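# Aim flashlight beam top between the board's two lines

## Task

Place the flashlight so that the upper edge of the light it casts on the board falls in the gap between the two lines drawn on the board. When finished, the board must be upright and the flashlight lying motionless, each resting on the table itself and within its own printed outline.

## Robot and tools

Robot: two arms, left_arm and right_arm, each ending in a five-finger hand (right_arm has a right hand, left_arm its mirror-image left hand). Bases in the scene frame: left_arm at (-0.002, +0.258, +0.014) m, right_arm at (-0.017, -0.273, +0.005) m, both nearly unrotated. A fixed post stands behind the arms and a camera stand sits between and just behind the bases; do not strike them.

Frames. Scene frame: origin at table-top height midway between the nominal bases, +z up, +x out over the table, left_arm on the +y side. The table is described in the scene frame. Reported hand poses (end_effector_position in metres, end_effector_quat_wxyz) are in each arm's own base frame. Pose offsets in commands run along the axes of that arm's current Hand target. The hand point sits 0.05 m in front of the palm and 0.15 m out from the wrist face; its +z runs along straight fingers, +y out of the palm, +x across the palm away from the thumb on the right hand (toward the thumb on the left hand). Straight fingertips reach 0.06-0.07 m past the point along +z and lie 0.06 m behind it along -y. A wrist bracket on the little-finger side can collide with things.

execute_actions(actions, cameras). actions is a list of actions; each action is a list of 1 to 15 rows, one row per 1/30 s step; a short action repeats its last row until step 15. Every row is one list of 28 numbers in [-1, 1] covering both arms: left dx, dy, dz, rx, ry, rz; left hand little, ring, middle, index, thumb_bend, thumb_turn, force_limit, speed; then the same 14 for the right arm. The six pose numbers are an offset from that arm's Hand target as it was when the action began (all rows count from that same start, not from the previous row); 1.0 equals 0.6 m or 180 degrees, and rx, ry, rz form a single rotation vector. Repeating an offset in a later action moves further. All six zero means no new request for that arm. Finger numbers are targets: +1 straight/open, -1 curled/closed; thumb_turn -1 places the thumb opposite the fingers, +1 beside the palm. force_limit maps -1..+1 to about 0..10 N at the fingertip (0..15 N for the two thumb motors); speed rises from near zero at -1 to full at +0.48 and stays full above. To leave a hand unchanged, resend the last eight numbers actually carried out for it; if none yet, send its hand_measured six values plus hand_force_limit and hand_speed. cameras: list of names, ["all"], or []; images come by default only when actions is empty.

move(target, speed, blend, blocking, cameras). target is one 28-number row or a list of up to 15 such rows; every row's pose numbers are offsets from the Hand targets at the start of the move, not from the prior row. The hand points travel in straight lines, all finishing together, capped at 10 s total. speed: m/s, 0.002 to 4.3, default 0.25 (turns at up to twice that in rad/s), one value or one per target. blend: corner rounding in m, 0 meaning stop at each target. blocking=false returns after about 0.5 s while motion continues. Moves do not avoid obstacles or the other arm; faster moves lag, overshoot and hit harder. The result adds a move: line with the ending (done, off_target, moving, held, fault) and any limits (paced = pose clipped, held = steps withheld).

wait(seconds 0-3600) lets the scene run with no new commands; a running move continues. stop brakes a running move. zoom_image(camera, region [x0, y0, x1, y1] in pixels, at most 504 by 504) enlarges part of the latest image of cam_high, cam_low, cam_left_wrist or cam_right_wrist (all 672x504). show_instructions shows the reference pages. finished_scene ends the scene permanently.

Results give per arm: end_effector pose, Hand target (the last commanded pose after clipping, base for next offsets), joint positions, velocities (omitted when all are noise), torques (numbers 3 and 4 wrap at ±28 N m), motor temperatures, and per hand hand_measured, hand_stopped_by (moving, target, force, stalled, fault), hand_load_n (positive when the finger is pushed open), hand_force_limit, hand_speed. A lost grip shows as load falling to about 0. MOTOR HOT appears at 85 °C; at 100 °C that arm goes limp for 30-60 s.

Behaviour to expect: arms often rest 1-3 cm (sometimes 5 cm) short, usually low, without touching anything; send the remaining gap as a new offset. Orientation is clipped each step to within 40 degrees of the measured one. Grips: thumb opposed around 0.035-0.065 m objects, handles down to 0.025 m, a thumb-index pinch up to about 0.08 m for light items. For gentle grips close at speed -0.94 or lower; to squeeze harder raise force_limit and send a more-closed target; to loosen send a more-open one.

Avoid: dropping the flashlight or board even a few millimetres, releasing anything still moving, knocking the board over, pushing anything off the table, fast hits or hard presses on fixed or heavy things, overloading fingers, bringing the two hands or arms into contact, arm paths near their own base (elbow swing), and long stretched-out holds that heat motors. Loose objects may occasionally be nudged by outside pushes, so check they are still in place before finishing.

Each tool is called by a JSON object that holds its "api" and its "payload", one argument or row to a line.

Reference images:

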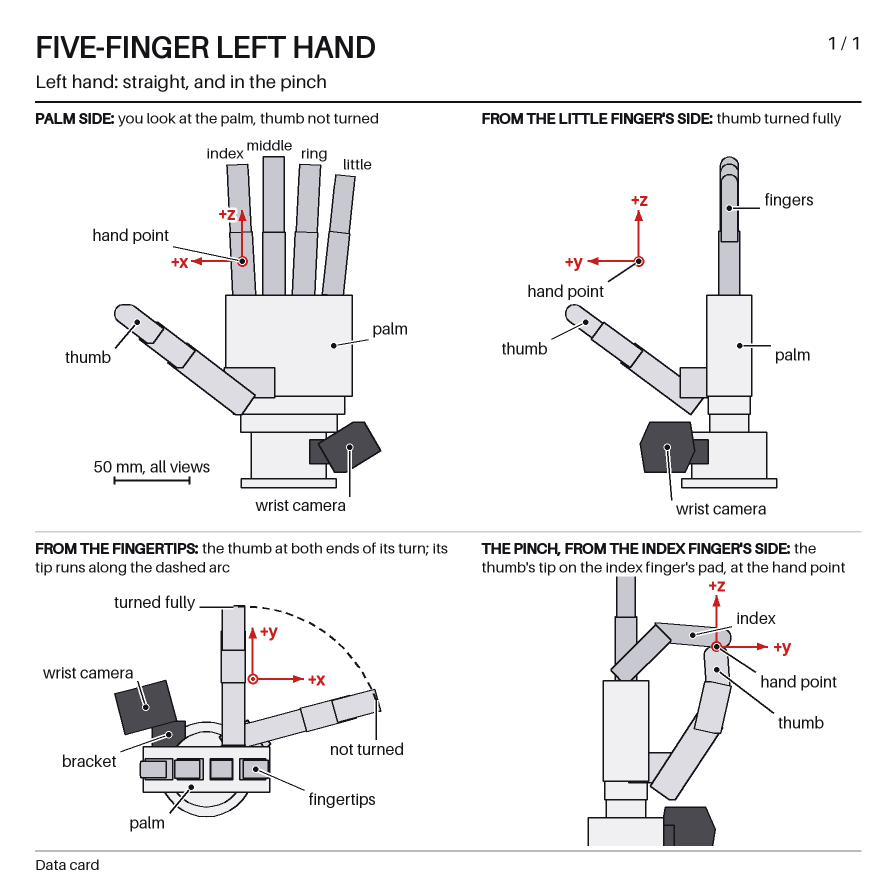

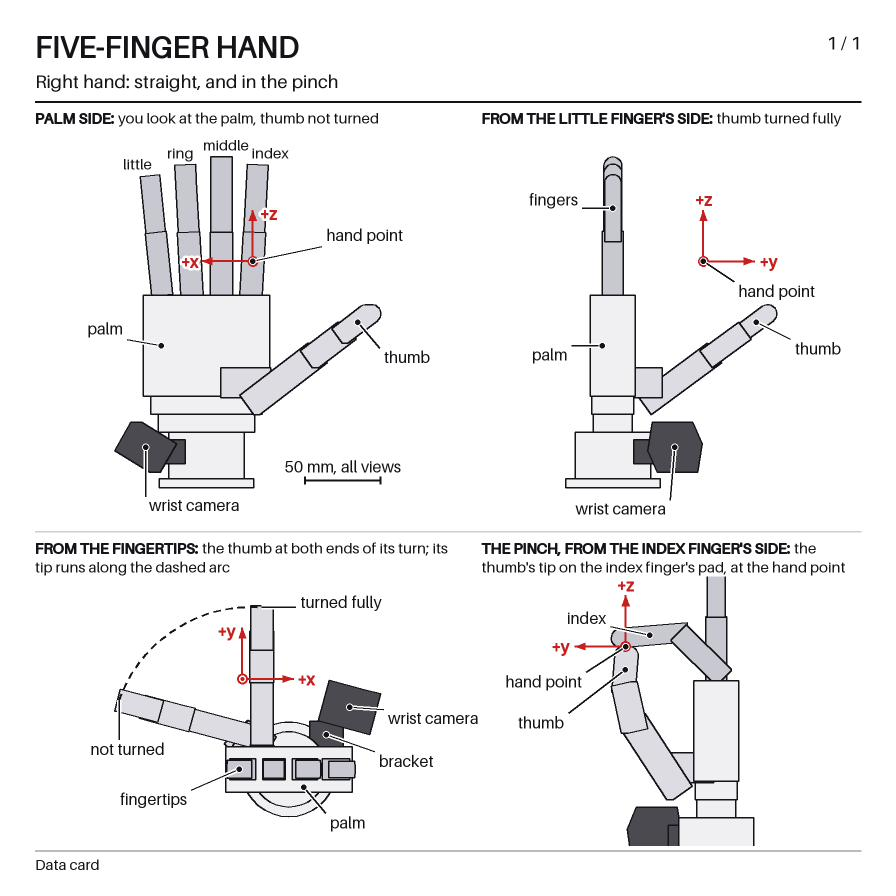

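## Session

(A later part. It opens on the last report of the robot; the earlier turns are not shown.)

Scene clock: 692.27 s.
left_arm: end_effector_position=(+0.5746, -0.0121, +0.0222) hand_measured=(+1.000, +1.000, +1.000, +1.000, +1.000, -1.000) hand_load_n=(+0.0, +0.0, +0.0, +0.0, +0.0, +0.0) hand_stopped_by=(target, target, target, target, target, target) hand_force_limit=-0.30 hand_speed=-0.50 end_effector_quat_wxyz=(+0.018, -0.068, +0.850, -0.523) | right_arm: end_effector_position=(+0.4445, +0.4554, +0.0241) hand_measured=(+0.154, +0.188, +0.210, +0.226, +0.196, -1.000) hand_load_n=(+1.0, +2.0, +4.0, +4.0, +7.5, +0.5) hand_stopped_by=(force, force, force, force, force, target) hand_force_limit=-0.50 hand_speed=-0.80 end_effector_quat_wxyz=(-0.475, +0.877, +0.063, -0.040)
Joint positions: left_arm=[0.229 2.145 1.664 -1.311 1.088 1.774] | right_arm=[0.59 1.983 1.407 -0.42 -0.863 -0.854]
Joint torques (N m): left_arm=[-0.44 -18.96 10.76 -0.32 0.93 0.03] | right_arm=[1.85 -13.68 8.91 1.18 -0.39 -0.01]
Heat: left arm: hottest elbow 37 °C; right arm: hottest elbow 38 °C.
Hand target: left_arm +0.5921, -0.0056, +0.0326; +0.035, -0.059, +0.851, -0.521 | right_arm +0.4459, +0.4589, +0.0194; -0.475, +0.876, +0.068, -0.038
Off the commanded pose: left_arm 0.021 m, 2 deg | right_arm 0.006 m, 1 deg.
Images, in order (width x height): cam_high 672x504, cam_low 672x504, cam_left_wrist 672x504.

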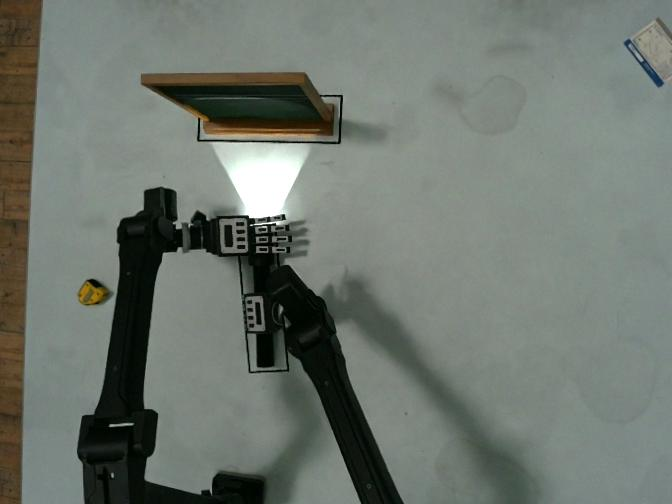

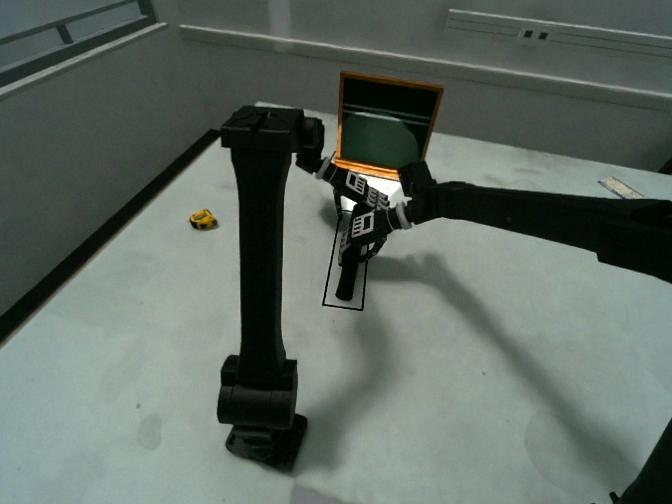

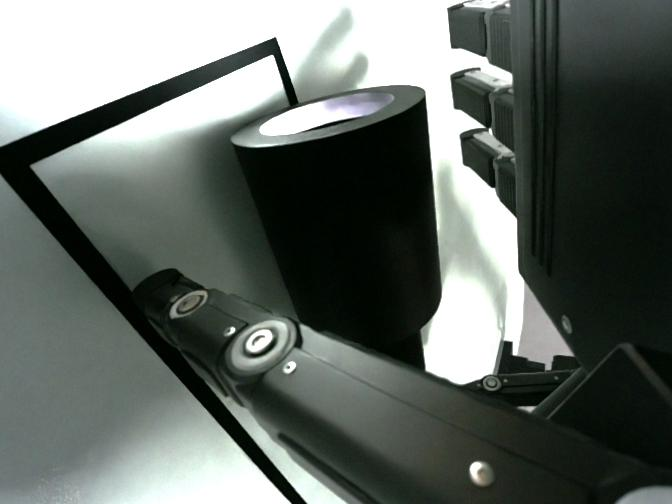

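{"api": "move", "payload": {
  "target": [
    [0,-0.176,-0.094,0,0,0,1,1,1,1,1,-1,-0.3,-0.5,0,0,0,0,0,0,-0.5,-0.5,-0.5,-0.5,-0.5,-1,-0.5,-0.8],
    [0.1,-0.082,-0.27,0,0,0,1,1,1,1,1,-1,-0.3,-0.5,0,0,0,0,0,0,-0.5,-0.5,-0.5,-0.5,-0.5,-1,-0.5,-0.8]
  ],
  "speed": 0.12,
  "blend": [0.03,0],
  "cameras": ["cam_low","cam_high"]
}}

{"api": "zoom_image", "payload": {
  "camera": "cam_low",
  "region": [340, 95, 410, 135]
}}

{"api": "zoom_image", "payload": {
  "camera": "cam_high",
  "region": [120, 50, 372, 239]
}}

Scene clock: 707.80 s.
left_arm: end_effector_position=(+0.5205, +0.1055, +0.1386) hand_measured=(+1.000, +1.000, +1.000, +1.000, +1.000, -1.000) hand_load_n=(+0.0, +0.0, +0.0, +0.0, +0.0, +0.0) hand_stopped_by=(target, target, target, target, target, target) hand_force_limit=-0.30 hand_speed=-0.50 end_effector_quat_wxyz=(+0.062, -0.085, +0.859, -0.501) | right_arm: end_effector_position=(+0.4445, +0.4554, +0.0241) hand_measured=(+0.154, +0.188, +0.210, +0.226, +0.196, -1.000) hand_load_n=(+0.5, +2.0, +3.5, +3.5, +7.5, +0.5) hand_stopped_by=(force, force, force, force, force, target) hand_force_limit=-0.50 hand_speed=-0.80 end_effector_quat_wxyz=(-0.475, +0.877, +0.063, -0.040)
Joint positions: left_arm=[0.447 1.973 1.717 -1.692 1.015 2.032] | right_arm=[0.59 1.983 1.407 -0.42 -0.863 -0.854]
Joint torques (N m): left_arm=[-0.5 -20.01 6.87 -0.64 0.72 0.11] | right_arm=[1.79 -13.68 8.91 1.16 -0.4 -0.01]
Heat: left arm: hottest elbow 37 °C; right arm: hottest elbow 38 °C.
Hand target: left_arm +0.5161, +0.1071, +0.1501; +0.035, -0.059, +0.851, -0.521 | right_arm +0.4459, +0.4589, +0.0194; -0.475, +0.876, +0.068, -0.038
Off the commanded pose: left_arm 0.012 m, 5 deg | right_arm 0.006 m, 1 deg.
joint sent to its limit (left arm) — joint 4 (wrist pitch), lower limit. The joint targets are off in orientation, not in position.
move: off_target (left_arm)
Images, in order (width x height): cam_high 672x504, cam_low 672x504.

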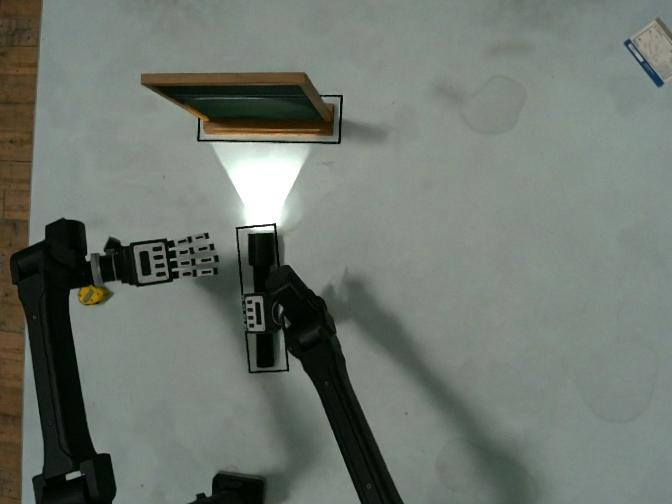

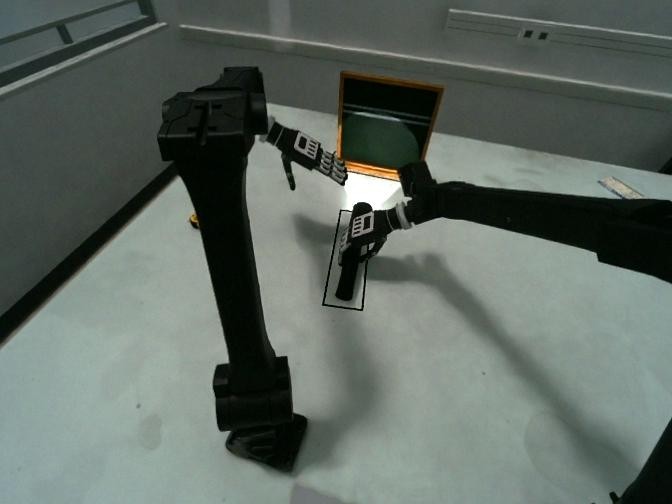

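Scaled by 7.200 from the camera's image (finer frame: 960x720).

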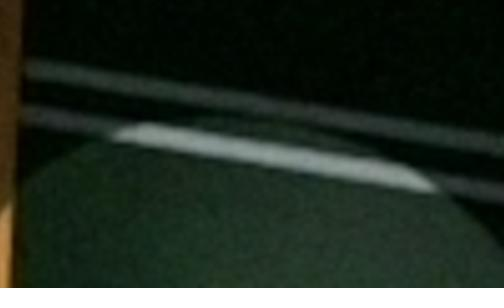

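Scaled by 2.000 from the camera's image (finer frame: 960x720).

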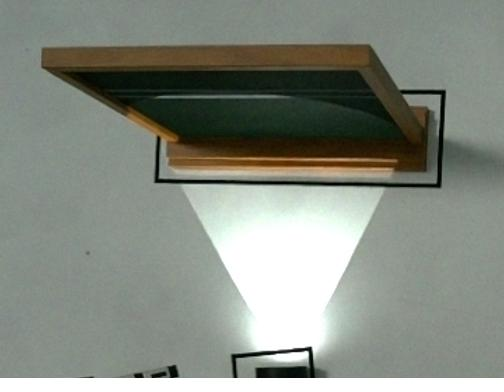

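{"api": "execute_actions", "payload": {
  "actions": [
    [[0,0,0,0,0,0,1,1,1,1,1,-1,-0.3,-0.5,0,0,0,0,0,0,0.4,0.4,0.42,0.44,0.35,-1,-0.5,-0.8]],
    [[0,0,0,0,0,0,1,1,1,1,1,-1,-0.3,-0.5,0,0,0,0,0,0,0.4,0.4,0.42,0.44,0.35,-1,-0.5,-0.8]]
  ],
  "cameras": ["cam_low","cam_high","cam_right_wrist"]
}}

{"api": "zoom_image", "payload": {
  "camera": "cam_low",
  "region": [340, 95, 410, 135]
}}

Scene clock: 714.17 s.
left_arm: end_effector_position=(+0.5206, +0.1055, +0.1386) hand_measured=(+1.000, +1.000, +1.000, +1.000, +1.000, -1.000) hand_load_n=(+0.0, +0.0, +0.0, +0.0, +0.0, +0.0) hand_stopped_by=(target, target, target, target, target, target) hand_force_limit=-0.30 hand_speed=-0.50 end_effector_quat_wxyz=(+0.062, -0.085, +0.859, -0.501) | right_arm: end_effector_position=(+0.4443, +0.4551, +0.0237) hand_measured=(+0.400, +0.400, +0.420, +0.440, +0.350, -1.000) hand_load_n=(+0.0, +0.0, +0.0, +0.0, +0.0, +0.0) hand_stopped_by=(target, target, target, target, target, target) hand_force_limit=-0.50 hand_speed=-0.80 end_effector_quat_wxyz=(-0.475, +0.877, +0.063, -0.040)
Joint positions: left_arm=[0.447 1.973 1.717 -1.692 1.015 2.032] | right_arm=[0.59 1.983 1.407 -0.42 -0.862 -0.854]
Joint torques (N m): left_arm=[-0.5 -19.9 6.89 -0.65 0.72 0.09] | right_arm=[1.96 -13.45 9.03 1.16 -0.44 -0.01]
Heat: left arm: hottest elbow 36 °C; right arm: hottest elbow 38 °C.
Hand target: left_arm +0.5161, +0.1071, +0.1501; +0.035, -0.059, +0.851, -0.521 | right_arm +0.4458, +0.4589, +0.0194; -0.475, +0.876, +0.068, -0.038
Off the commanded pose: left_arm 0.012 m, 5 deg | right_arm 0.006 m, 1 deg.
joint sent to its limit (left arm) — joint 4 (wrist pitch), lower limit. The joint targets are off in orientation, not in position.
Images, in order (width x height): cam_high 672x504, cam_low 672x504, cam_right_wrist 672x504.

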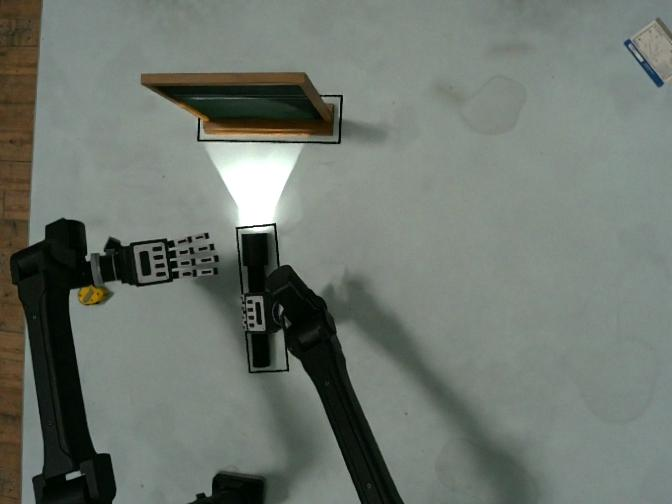

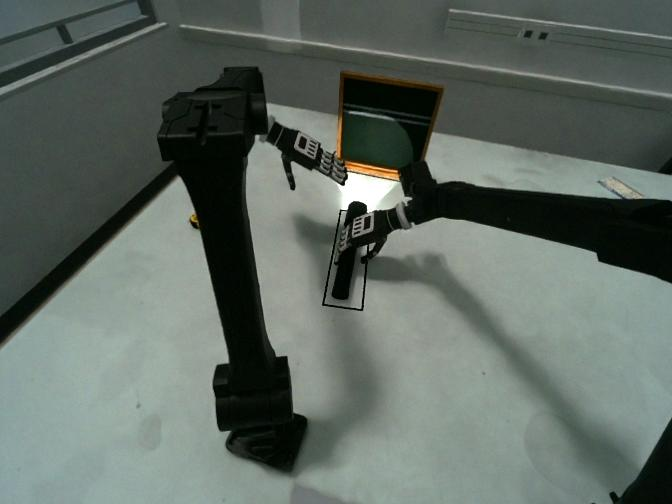

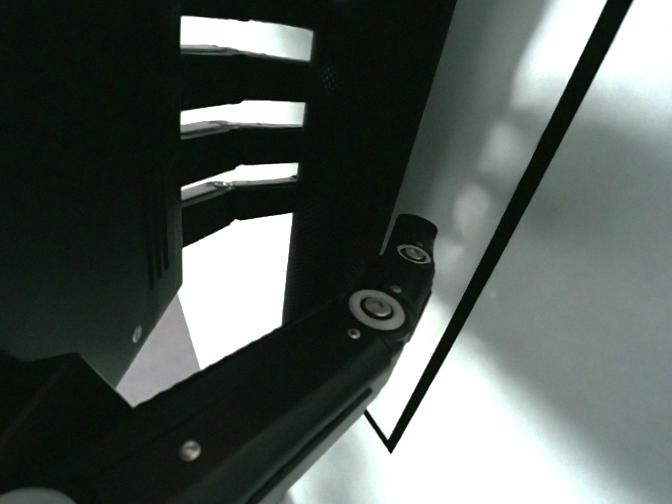

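Scaled by 7.200 from the camera's image (finer frame: 960x720).

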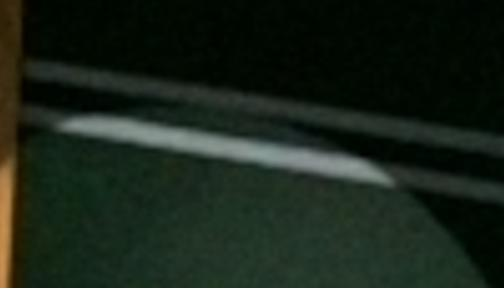

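{"api": "execute_actions", "payload": {
  "actions": [
    [[0,0,0,0,0,0,1,1,1,1,1,-1,-0.3,-0.5,0,0,0,0,0,0,0.55,0.55,0.57,0.59,0.5,-1,-0.5,-0.8]],
    [[0,0,0,0,0,0,1,1,1,1,1,-1,-0.3,-0.5,0,0,0,0,0,0,0.55,0.55,0.57,0.59,0.5,-1,-0.5,-0.8]]
  ],
  "cameras": ["cam_low","cam_high","cam_right_wrist"]
}}

{"api": "zoom_image", "payload": {
  "camera": "cam_low",
  "region": [340, 95, 410, 135]
}}

{"api": "zoom_image", "payload": {
  "camera": "cam_high",
  "region": [200, 210, 320, 390]
}}

Scene clock: 740.03 s.
left_arm: end_effector_position=(+0.5206, +0.1055, +0.1386) hand_measured=(+1.000, +1.000, +1.000, +1.000, +1.000, -1.000) hand_load_n=(+0.0, -0.5, +0.0, +0.0, +0.0, +0.0) hand_stopped_by=(target, target, target, target, target, target) hand_force_limit=-0.30 hand_speed=-0.50 end_effector_quat_wxyz=(+0.062, -0.085, +0.859, -0.501) | right_arm: end_effector_position=(+0.4443, +0.4551, +0.0237) hand_measured=(+0.550, +0.550, +0.570, +0.590, +0.500, -1.000) hand_load_n=(+0.0, +0.0, +0.0, +0.0, +0.5, +0.0) hand_stopped_by=(target, target, target, target, target, target) hand_force_limit=-0.50 hand_speed=-0.80 end_effector_quat_wxyz=(-0.475, +0.877, +0.063, -0.040)
Joint positions: left_arm=[0.447 1.973 1.717 -1.692 1.015 2.032] | right_arm=[0.59 1.983 1.407 -0.42 -0.862 -0.854]
Joint torques (N m): left_arm=[-0.5 -19.9 6.89 -0.64 0.73 0.08] | right_arm=[1.96 -13.74 9.01 1.1 -0.43 0]
Heat: left arm: hottest shoulder 35 °C; right arm: hottest elbow 38 °C.
Hand target: left_arm +0.5161, +0.1071, +0.1501; +0.035, -0.059, +0.851, -0.521 | right_arm +0.4458, +0.4589, +0.0194; -0.475, +0.876, +0.068, -0.038
Off the commanded pose: left_arm 0.012 m, 5 deg | right_arm 0.006 m, 1 deg.
joint sent to its limit (left arm) — joint 4 (wrist pitch), lower limit. The joint targets are off in orientation, not in position.
Images, in order (width x height): cam_high 672x504, cam_low 672x504, cam_right_wrist 672x504.

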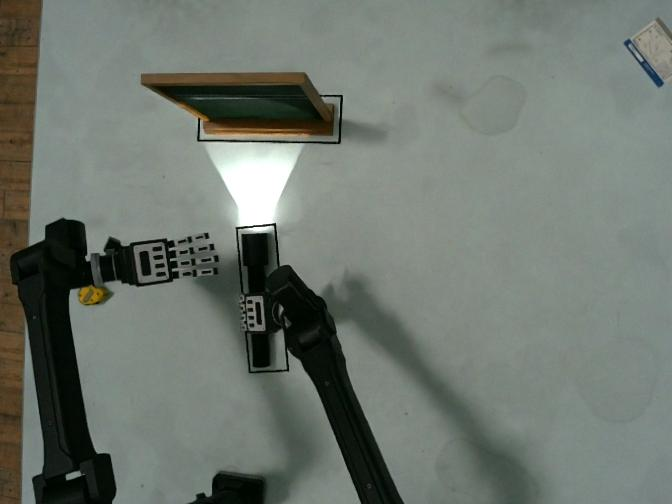

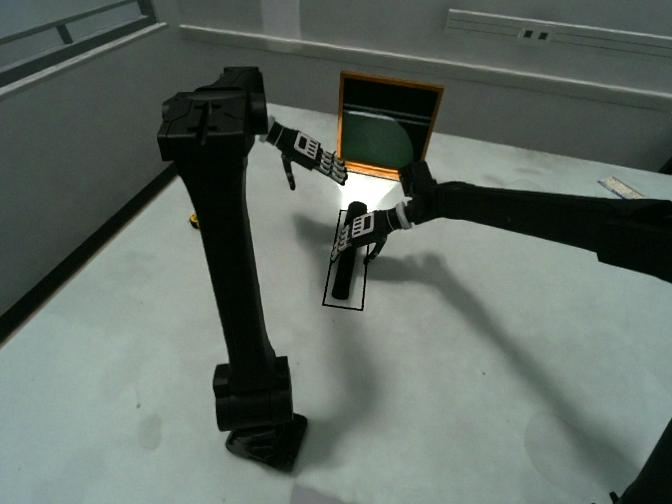

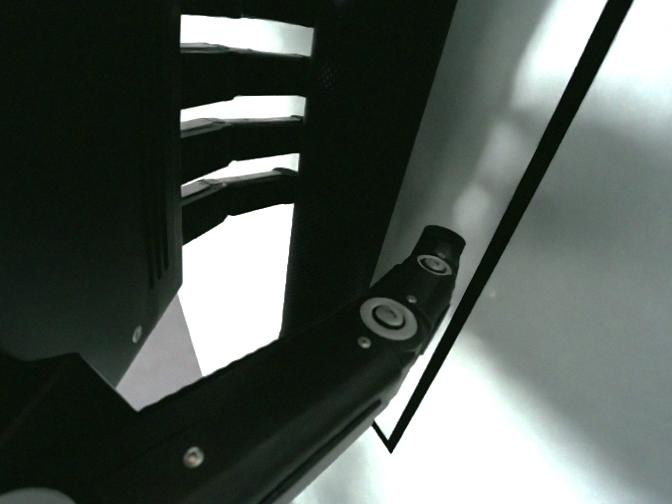

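Scaled by 7.200 from the camera's image (finer frame: 960x720).

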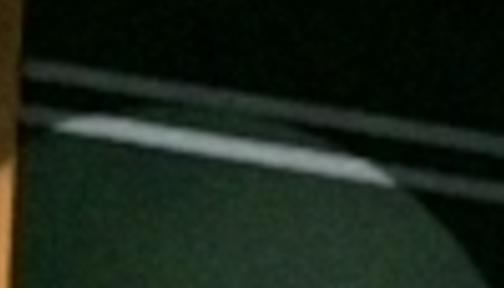

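Scaled by 2.800 from the camera's image (finer frame: 960x720).

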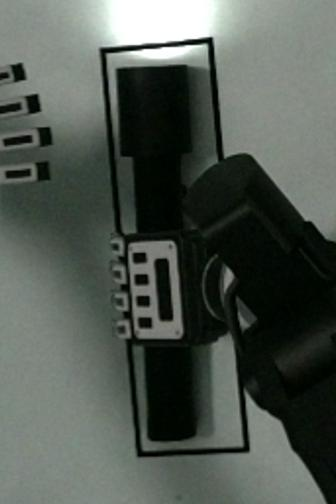

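{"api": "execute_actions", "payload": {
  "actions": [
    [[0,0,0,0,0,0,1,1,1,1,1,-1,-0.3,-0.5,0,0,0,0,0,0,1,1,1,1,0.8,-1,-0.5,-0.7]],
    [[0,0,0,0,0,0,1,1,1,1,1,-1,-0.3,-0.5,0,0,0,0,0,0,1,1,1,1,0.8,-1,-0.5,-0.7]]
  ],
  "cameras": ["cam_right_wrist","cam_low"]
}}

{"api": "zoom_image", "payload": {
  "camera": "cam_low",
  "region": [340, 95, 410, 135]
}}

Scene clock: 747.27 s.
left_arm: end_effector_position=(+0.5206, +0.1055, +0.1386) hand_measured=(+1.000, +1.000, +1.000, +1.000, +1.000, -1.000) hand_load_n=(+0.0, +0.0, +0.0, +0.0, +0.0, +0.0) hand_stopped_by=(target, target, target, target, target, target) hand_force_limit=-0.30 hand_speed=-0.50 end_effector_quat_wxyz=(+0.062, -0.085, +0.859, -0.501) | right_arm: end_effector_position=(+0.4443, +0.4551, +0.0237) hand_measured=(+1.000, +1.000, +1.000, +1.000, +0.800, -1.000) hand_load_n=(+0.0, +0.0, +0.0, +0.0, +0.0, +0.0) hand_stopped_by=(target, target, target, target, target, target) hand_force_limit=-0.50 hand_speed=-0.70 end_effector_quat_wxyz=(-0.475, +0.877, +0.063, -0.040)
Joint positions: left_arm=[0.447 1.973 1.717 -1.692 1.015 2.032] | right_arm=[0.59 1.983 1.407 -0.42 -0.862 -0.854]
Joint torques (N m): left_arm=[-0.56 -19.96 6.9 -0.64 0.72 0.09] | right_arm=[1.9 -13.45 8.95 1.2 -0.43 0.02]
Heat: left arm: hottest shoulder 35 °C; right arm: hottest elbow 38 °C.
Hand target: left_arm +0.5161, +0.1071, +0.1501; +0.035, -0.059, +0.851, -0.521 | right_arm +0.4458, +0.4589, +0.0194; -0.475, +0.876, +0.068, -0.038
Off the commanded pose: left_arm 0.012 m, 5 deg | right_arm 0.006 m, 1 deg.
joint sent to its limit (left arm) — joint 4 (wrist pitch), lower limit. The joint targets are off in orientation, not in position.
Images, in order (width x height): cam_low 672x504, cam_right_wrist 672x504.

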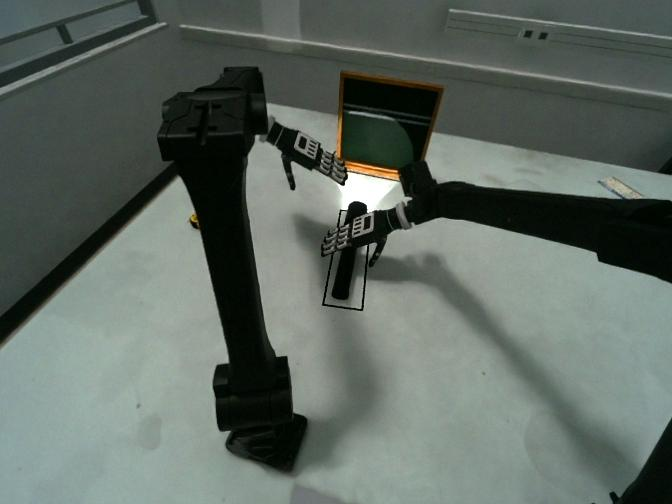

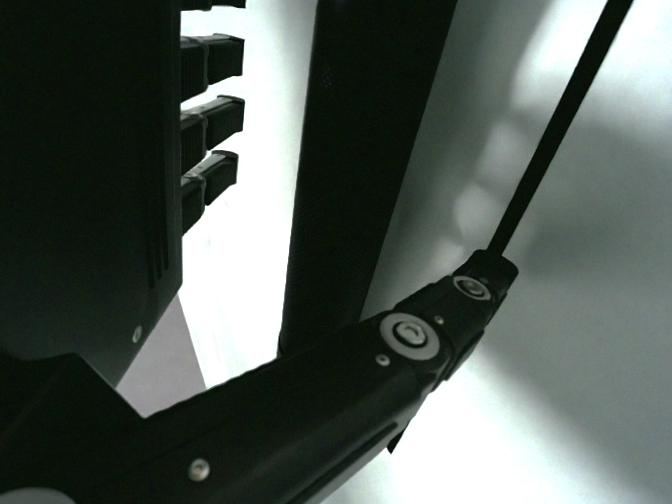

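Scaled by 7.200 from the camera's image (finer frame: 960x720).

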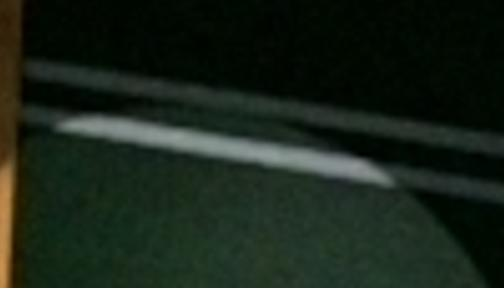

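{"api": "move", "payload": {
  "target": [
    [0,0,0,0,0,0,1,1,1,1,1,-1,-0.3,-0.5,0,-0.16,-0.125,0,0,0,1,1,1,1,0.8,-1,-0.5,-0.7],
    [0,0,0,0,0,0,1,1,1,1,1,-1,-0.3,-0.5,-0.05,-0.06,-0.3,0,0,0,1,1,1,1,0.8,-1,-0.5,-0.7]
  ],
  "speed": 0.12,
  "blend": [0.03,0],
  "cameras": ["cam_low","cam_high"]
}}

{"api": "zoom_image", "payload": {
  "camera": "cam_low",
  "region": [335, 70, 445, 180]
}}

{"api": "zoom_image", "payload": {
  "camera": "cam_high",
  "region": [200, 210, 320, 390]
}}

{"api": "zoom_image", "payload": {
  "camera": "cam_high",
  "region": [130, 60, 350, 160]
}}

Scene clock: 759.37 s.
left_arm: end_effector_position=(+0.5206, +0.1055, +0.1386) hand_measured=(+1.000, +1.000, +1.000, +1.000, +1.000, -1.000) hand_load_n=(+0.0, +0.0, +0.0, +0.0, +0.0, +0.0) hand_stopped_by=(target, target, target, target, target, target) hand_force_limit=-0.30 hand_speed=-0.50 end_effector_quat_wxyz=(+0.062, -0.085, +0.859, -0.501) | right_arm: end_effector_position=(+0.4358, +0.3257, +0.1368) hand_measured=(+1.000, +1.000, +1.000, +1.000, +0.800, -1.000) hand_load_n=(+0.0, +0.0, +0.0, +0.0, +0.0, +0.0) hand_stopped_by=(target, target, target, target, target, target) hand_force_limit=-0.50 hand_speed=-0.70 end_effector_quat_wxyz=(-0.472, +0.878, +0.060, -0.047)
Joint positions: left_arm=[0.447 1.973 1.717 -1.692 1.015 2.032] | right_arm=[0.395 1.726 1.376 -0.891 -0.95 -1.143]
Joint torques (N m): left_arm=[-0.44 -19.96 6.87 -0.66 0.72 0.09] | right_arm=[1.26 -13.33 9.31 0.28 -0.64 -0.06]
Heat: left arm: hottest shoulder 34 °C; right arm: hottest elbow 38 °C.
Hand target: left_arm +0.5161, +0.1071, +0.1501; +0.035, -0.059, +0.851, -0.521 | right_arm +0.4369, +0.3246, +0.1479; -0.475, +0.876, +0.068, -0.038
Off the commanded pose: left_arm 0.012 m, 5 deg | right_arm 0.011 m, 1 deg.
joint sent to its limit (left arm) — joint 4 (wrist pitch), lower limit. The joint targets are off in orientation, not in position.
move: off_target (right_arm)
Images, in order (width x height): cam_high 672x504, cam_low 672x504.

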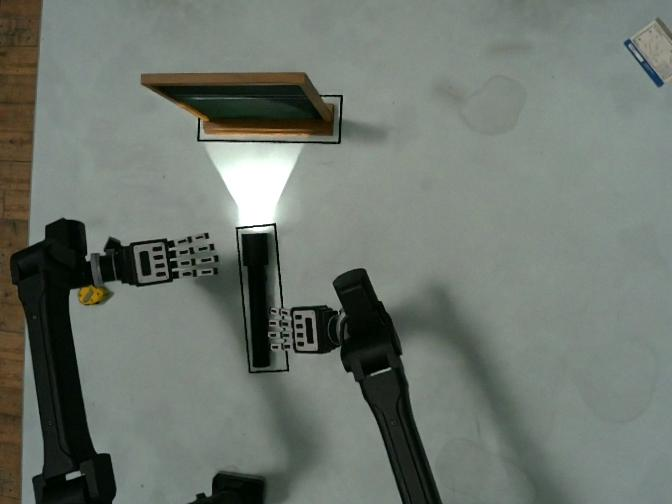

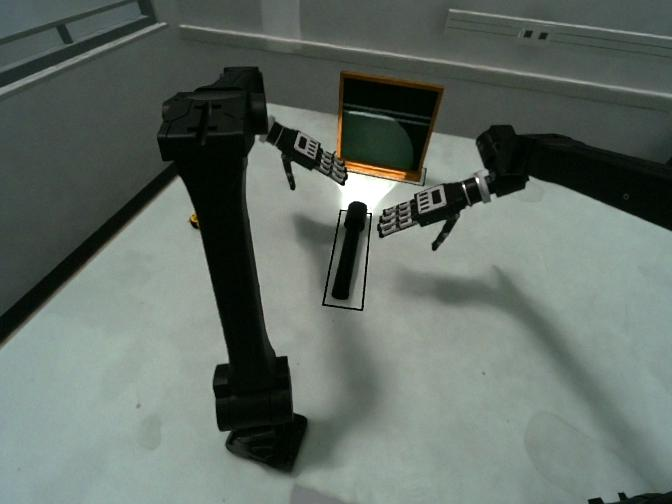

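Scaled by 4.582 from the camera's image (finer frame: 960x720).

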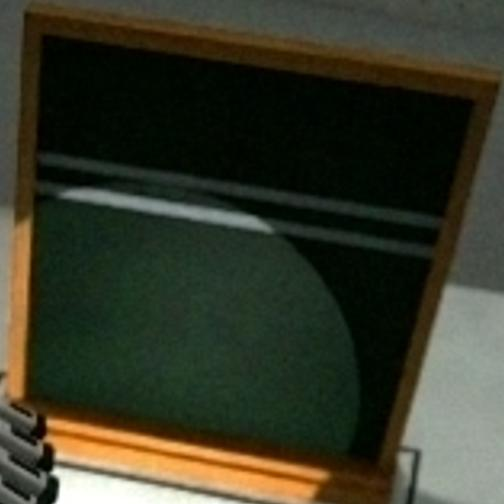

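Scaled by 2.800 from the camera's image (finer frame: 960x720).

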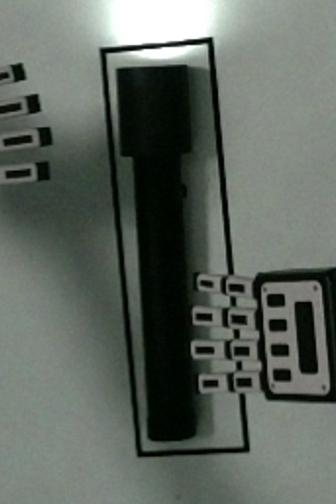

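Scaled by 2.291 from the camera's image (finer frame: 960x720).

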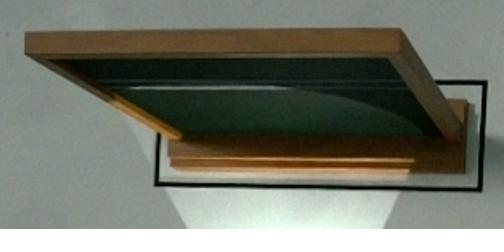

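{"api": "zoom_image", "payload": {
  "camera": "cam_low",
  "region": [342, 96, 382, 126]
}}

{"api": "zoom_image", "payload": {
  "camera": "cam_low",
  "region": [362, 100, 402, 130]
}}

Scaled by 12.600 from the camera's image (finer frame: 960x720).

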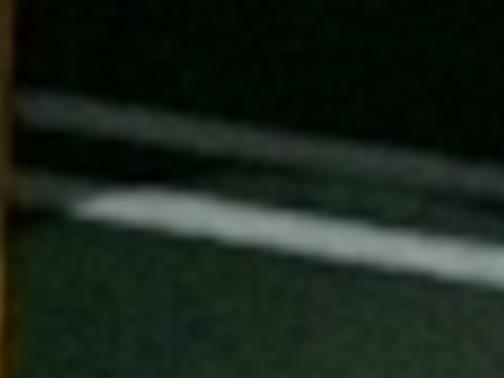

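Scaled by 12.600 from the camera's image (finer frame: 960x720).

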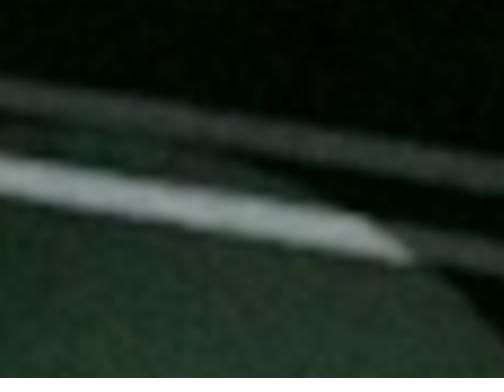

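{"api": "move", "payload": {
  "target": [0,0,0,0,0,0,1,1,1,1,1,-1,-0.3,-0.5,-0.255,-0.0473,0.2357,0,0,0,0,0,0,0,0.8,-1,-0.5,0],
  "speed": 0.2,
  "cameras": ["cam_low","cam_high","cam_right_wrist"]
}}

Scene clock: 850.00 s.
left_arm: end_effector_position=(+0.5206, +0.1055, +0.1386) hand_measured=(+1.000, +1.000, +1.000, +1.000, +1.000, -1.000) hand_load_n=(+0.0, +0.0, +0.0, +0.0, +0.0, +0.0) hand_stopped_by=(target, target, target, target, target, target) hand_force_limit=-0.30 hand_speed=-0.50 end_effector_quat_wxyz=(+0.062, -0.085, +0.859, -0.501) | right_arm: end_effector_position=(+0.2619, +0.4300, +0.0839) hand_measured=(+0.000, +0.000, +0.000, +0.000, +0.800, -1.000) hand_load_n=(+0.0, +0.0, +0.0, +0.0, +0.0, +0.0) hand_stopped_by=(target, target, target, target, target, target) hand_force_limit=-0.50 hand_speed=0.00 end_effector_quat_wxyz=(-0.466, +0.881, +0.067, -0.048)
Joint positions: left_arm=[0.447 1.973 1.717 -1.692 1.015 2.032] | right_arm=[0.777 1.54 0.952 -0.289 -0.754 -0.663]
Joint torques (N m): left_arm=[-0.5 -19.96 6.89 -0.68 0.71 0.08] | right_arm=[1.44 -10.4 8.66 1.54 -0.28 0.18]
Motor temperatures (°C): left_arm=[31 35 31 29 30 31] | right_arm=[29 36 41 25 27 27]
Heat: left arm: hottest shoulder 35 °C; right arm: hottest elbow 41 °C.
Hand target: left_arm +0.5161, +0.1071, +0.1501; +0.035, -0.059, +0.851, -0.521 | right_arm +0.2649, +0.4332, +0.0947; -0.475, +0.876, +0.068, -0.038
Off the commanded pose: left_arm 0.012 m, 5 deg | right_arm 0.012 m, 2 deg.
joint sent to its limit (left arm) — joint 4 (wrist pitch), lower limit. The joint targets are off in orientation, not in position.
move: off_target (right_arm)
Images, in order (width x height): cam_high 672x504, cam_low 672x504, cam_right_wrist 672x504.

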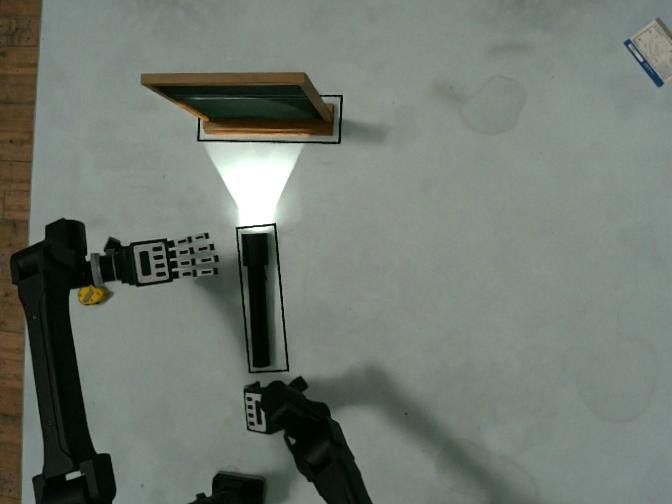

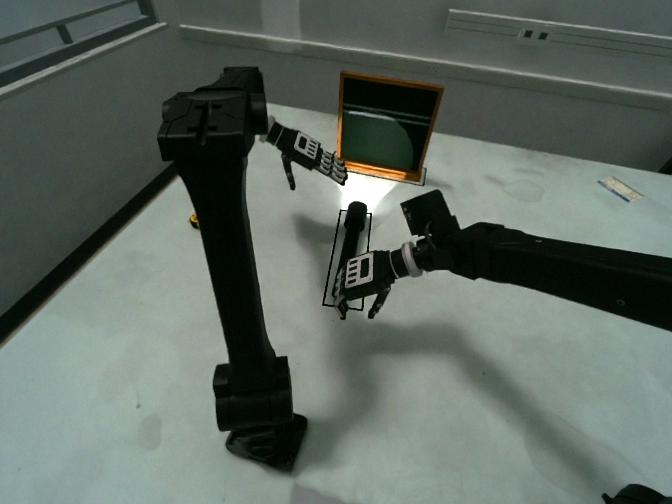

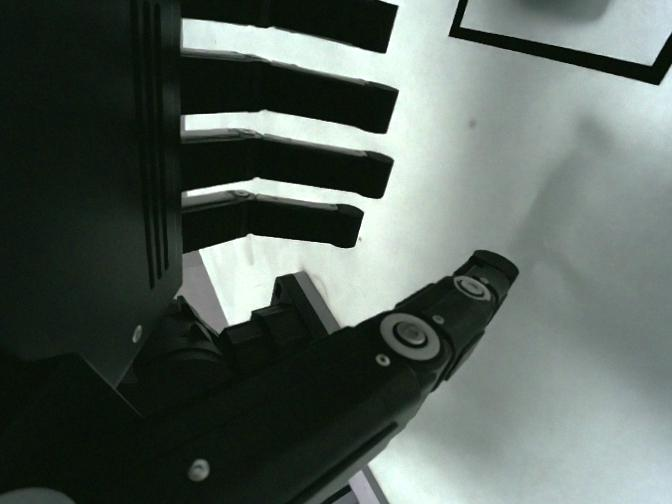

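{"api": "move", "payload": {
  "target": [0,0,0,0,0,0,1,1,1,1,1,-1,-0.3,-0.5,0,0.0698,0.0453,0,0,0,0,0,0,0,0.8,-1,-0.5,0],
  "speed": 0.1,
  "cameras": ["cam_high","cam_right_wrist"]
}}

{"api": "zoom_image", "payload": {
  "camera": "cam_high",
  "region": [200, 290, 320, 450]
}}

Scene clock: 857.17 s.
left_arm: end_effector_position=(+0.5206, +0.1055, +0.1386) hand_measured=(+1.000, +1.000, +1.000, +1.000, +1.000, -1.000) hand_load_n=(+0.0, +0.0, +0.0, +0.0, +0.0, +0.0) hand_stopped_by=(target, target, target, target, target, target) hand_force_limit=-0.30 hand_speed=-0.50 end_effector_quat_wxyz=(+0.062, -0.085, +0.859, -0.501) | right_arm: end_effector_position=(+0.2616, +0.4296, +0.0455) hand_measured=(+0.000, +0.000, +0.000, +0.000, +0.800, -1.000) hand_load_n=(+0.0, +0.0, +0.0, +0.0, +0.0, +0.0) hand_stopped_by=(target, target, target, target, target, target) hand_force_limit=-0.50 hand_speed=0.00 end_effector_quat_wxyz=(-0.473, +0.878, +0.071, -0.040)
Joint positions: left_arm=[0.447 1.973 1.717 -1.692 1.015 2.032] | right_arm=[0.777 1.599 0.89 -0.145 -0.753 -0.663]
Joint torques (N m): left_arm=[-0.56 -20.01 6.89 -0.64 0.72 0.09] | right_arm=[1.61 -8.47 8.32 1.66 -0.28 0.17]
Heat: left arm: hottest shoulder 35 °C; right arm: hottest elbow 41 °C.
Hand target: left_arm +0.5161, +0.1071, +0.1501; +0.035, -0.059, +0.851, -0.521 | right_arm +0.2648, +0.4330, +0.0447; -0.475, +0.876, +0.068, -0.038
Off the commanded pose: left_arm 0.012 m, 5 deg | right_arm 0.005 m, 1 deg.
joint sent to its limit (left arm) — joint 4 (wrist pitch), lower limit. The joint targets are off in orientation, not in position.
move: done

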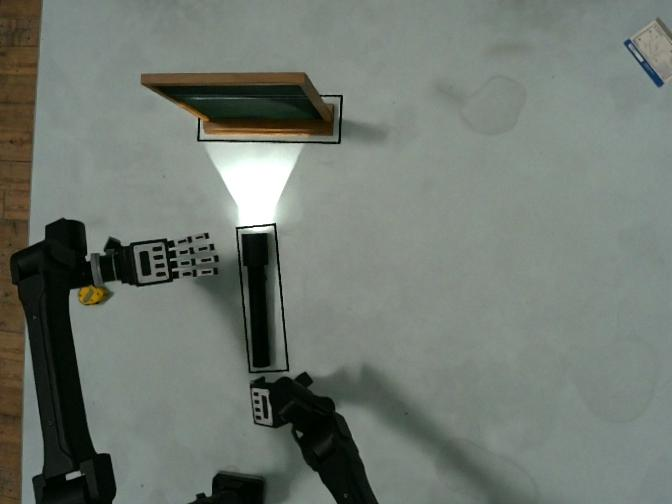

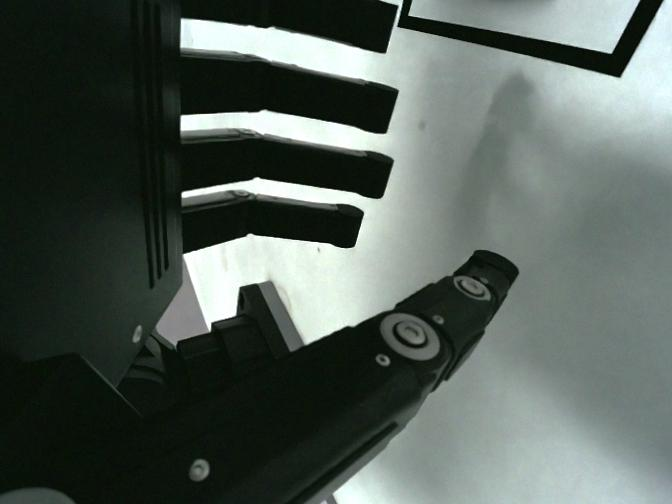

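Scaled by 3.150 from the camera's image (finer frame: 960x720).

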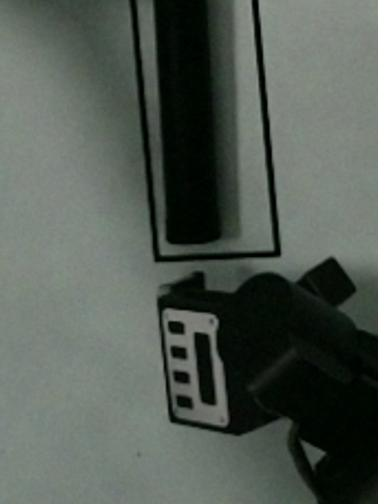

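{"api": "move", "payload": {
  "target": [0,0,0,0,0,0,1,1,1,1,1,-1,-0.3,-0.5,0.0208,0.019,0.0165,0,0,0,0,0,0,0,0.8,-1,-0.5,0],
  "speed": 0.05,
  "cameras": ["cam_high","cam_right_wrist"]
}}

{"api": "zoom_image", "payload": {
  "camera": "cam_high",
  "region": [200, 290, 320, 450]
}}

Scene clock: 868.37 s.
left_arm: end_effector_position=(+0.5206, +0.1055, +0.1386) hand_measured=(+1.000, +1.000, +1.000, +1.000, +1.000, -1.000) hand_load_n=(+0.0, +0.0, +0.0, +0.0, +0.0, +0.0) hand_stopped_by=(target, target, target, target, target, target) hand_force_limit=-0.30 hand_speed=-0.50 end_effector_quat_wxyz=(+0.062, -0.085, +0.859, -0.501) | right_arm: end_effector_position=(+0.2633, +0.4288, +0.0243) hand_measured=(+0.000, +0.000, +0.000, +0.000, +0.800, -1.000) hand_load_n=(+0.0, +0.0, +0.0, +0.0, +0.0, +0.0) hand_stopped_by=(target, target, target, target, target, target) hand_force_limit=-0.50 hand_speed=0.00 end_effector_quat_wxyz=(-0.466, +0.881, +0.065, -0.049)
Joint positions: left_arm=[0.447 1.973 1.717 -1.692 1.015 2.032] | right_arm=[0.772 1.65 0.89 -0.121 -0.756 -0.663]
Joint torques (N m): left_arm=[-0.56 -19.9 6.87 -0.64 0.72 0.09] | right_arm=[1.03 -8.88 9.57 1.68 -0.44 0.07]
Heat: left arm: hottest shoulder 35 °C; right arm: hottest elbow 40 °C.
Hand target: left_arm +0.5161, +0.1071, +0.1501; +0.035, -0.059, +0.851, -0.521 | right_arm +0.2768, +0.4370, +0.0298; -0.475, +0.876, +0.068, -0.038
Off the commanded pose: left_arm 0.012 m, 5 deg | right_arm 0.017 m, 2 deg.
joint sent to its limit (left arm) — joint 4 (wrist pitch), lower limit. The joint targets are off in orientation, not in position.
move: off_target (right_arm)

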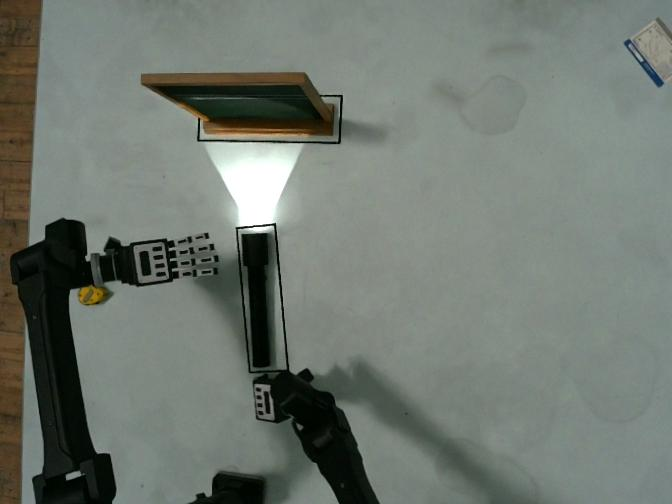

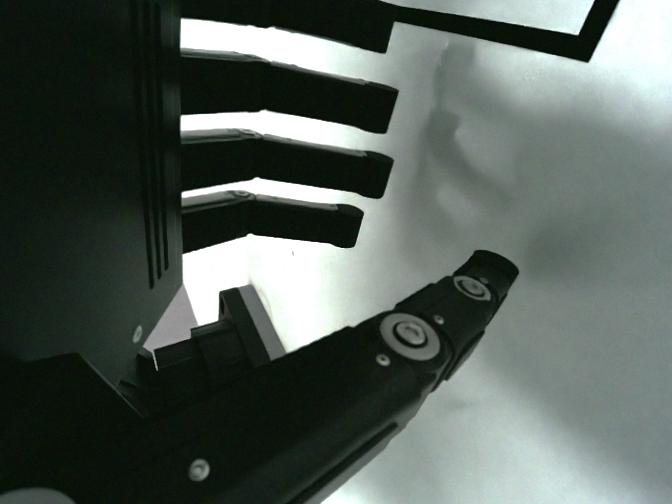

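Scaled by 3.150 from the camera's image (finer frame: 960x720).

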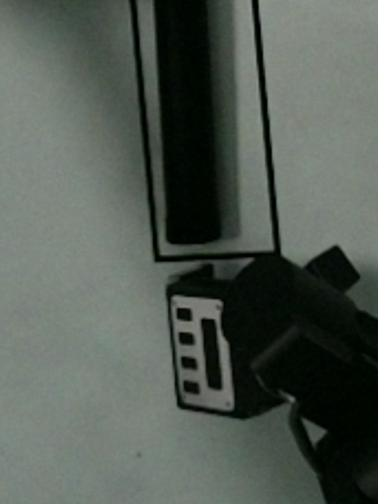

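{"api": "move", "payload": {
  "target": [0,0,0,0,0,0,1,1,1,1,1,-1,-0.3,-0.5,0.0208,-0.002,0.0028,0,0,0,0,0,0,0,0.8,-1,-0.5,0],
  "speed": 0.04,
  "cameras": ["cam_high","cam_low"]
}}

{"api": "zoom_image", "payload": {
  "camera": "cam_high",
  "region": [200, 290, 320, 450]
}}

Scene clock: 878.10 s.
left_arm: end_effector_position=(+0.5206, +0.1055, +0.1386) hand_measured=(+1.000, +1.000, +1.000, +1.000, +1.000, -1.000) hand_load_n=(+0.0, -0.5, +0.0, +0.0, +0.0, +0.0) hand_stopped_by=(target, target, target, target, target, target) hand_force_limit=-0.30 hand_speed=-0.50 end_effector_quat_wxyz=(+0.062, -0.085, +0.859, -0.501) | right_arm: end_effector_position=(+0.2731, +0.4307, +0.0226) hand_measured=(+0.000, +0.000, +0.000, +0.000, +0.800, -1.000) hand_load_n=(+0.0, +0.0, +0.0, +0.0, +0.0, +0.0) hand_stopped_by=(target, target, target, target, target, target) hand_force_limit=-0.50 hand_speed=0.00 end_effector_quat_wxyz=(-0.468, +0.880, +0.062, -0.048)
Joint positions: left_arm=[0.447 1.973 1.717 -1.692 1.015 2.032] | right_arm=[0.759 1.67 0.909 -0.12 -0.764 -0.666]
Joint torques (N m): left_arm=[-0.5 -20.01 6.87 -0.65 0.72 0.09] | right_arm=[0.85 -8.82 10.78 0.95 -0.45 -0.02]
Heat: left arm: hottest shoulder 35 °C; right arm: hottest elbow 40 °C.
Hand target: left_arm +0.5161, +0.1071, +0.1501; +0.035, -0.059, +0.851, -0.521 | right_arm +0.2888, +0.4412, +0.0300; -0.475, +0.876, +0.068, -0.038
Off the commanded pose: left_arm 0.012 m, 5 deg | right_arm 0.020 m, 2 deg.
joint sent to its limit (left arm) — joint 4 (wrist pitch), lower limit. The joint targets are off in orientation, not in position.
move: off_target (right_arm)

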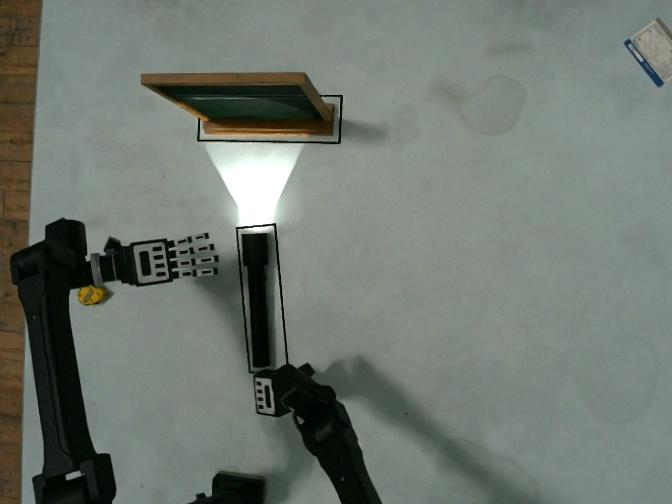

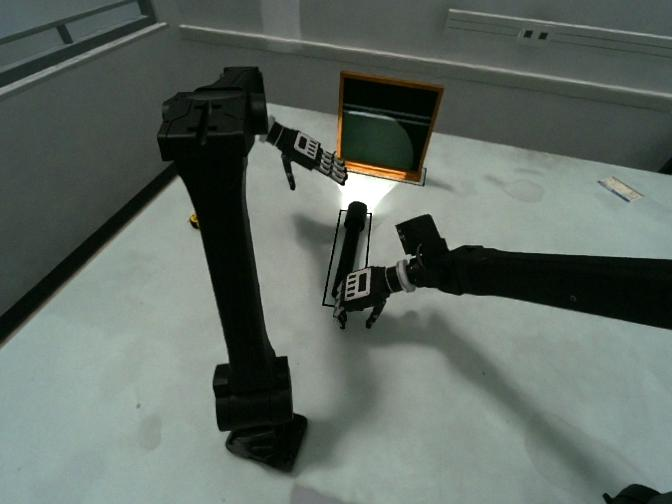

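Scaled by 3.150 from the camera's image (finer frame: 960x720).

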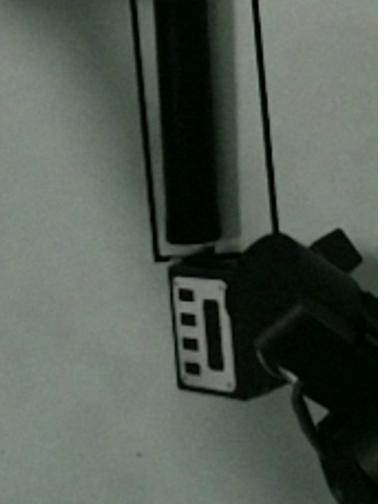

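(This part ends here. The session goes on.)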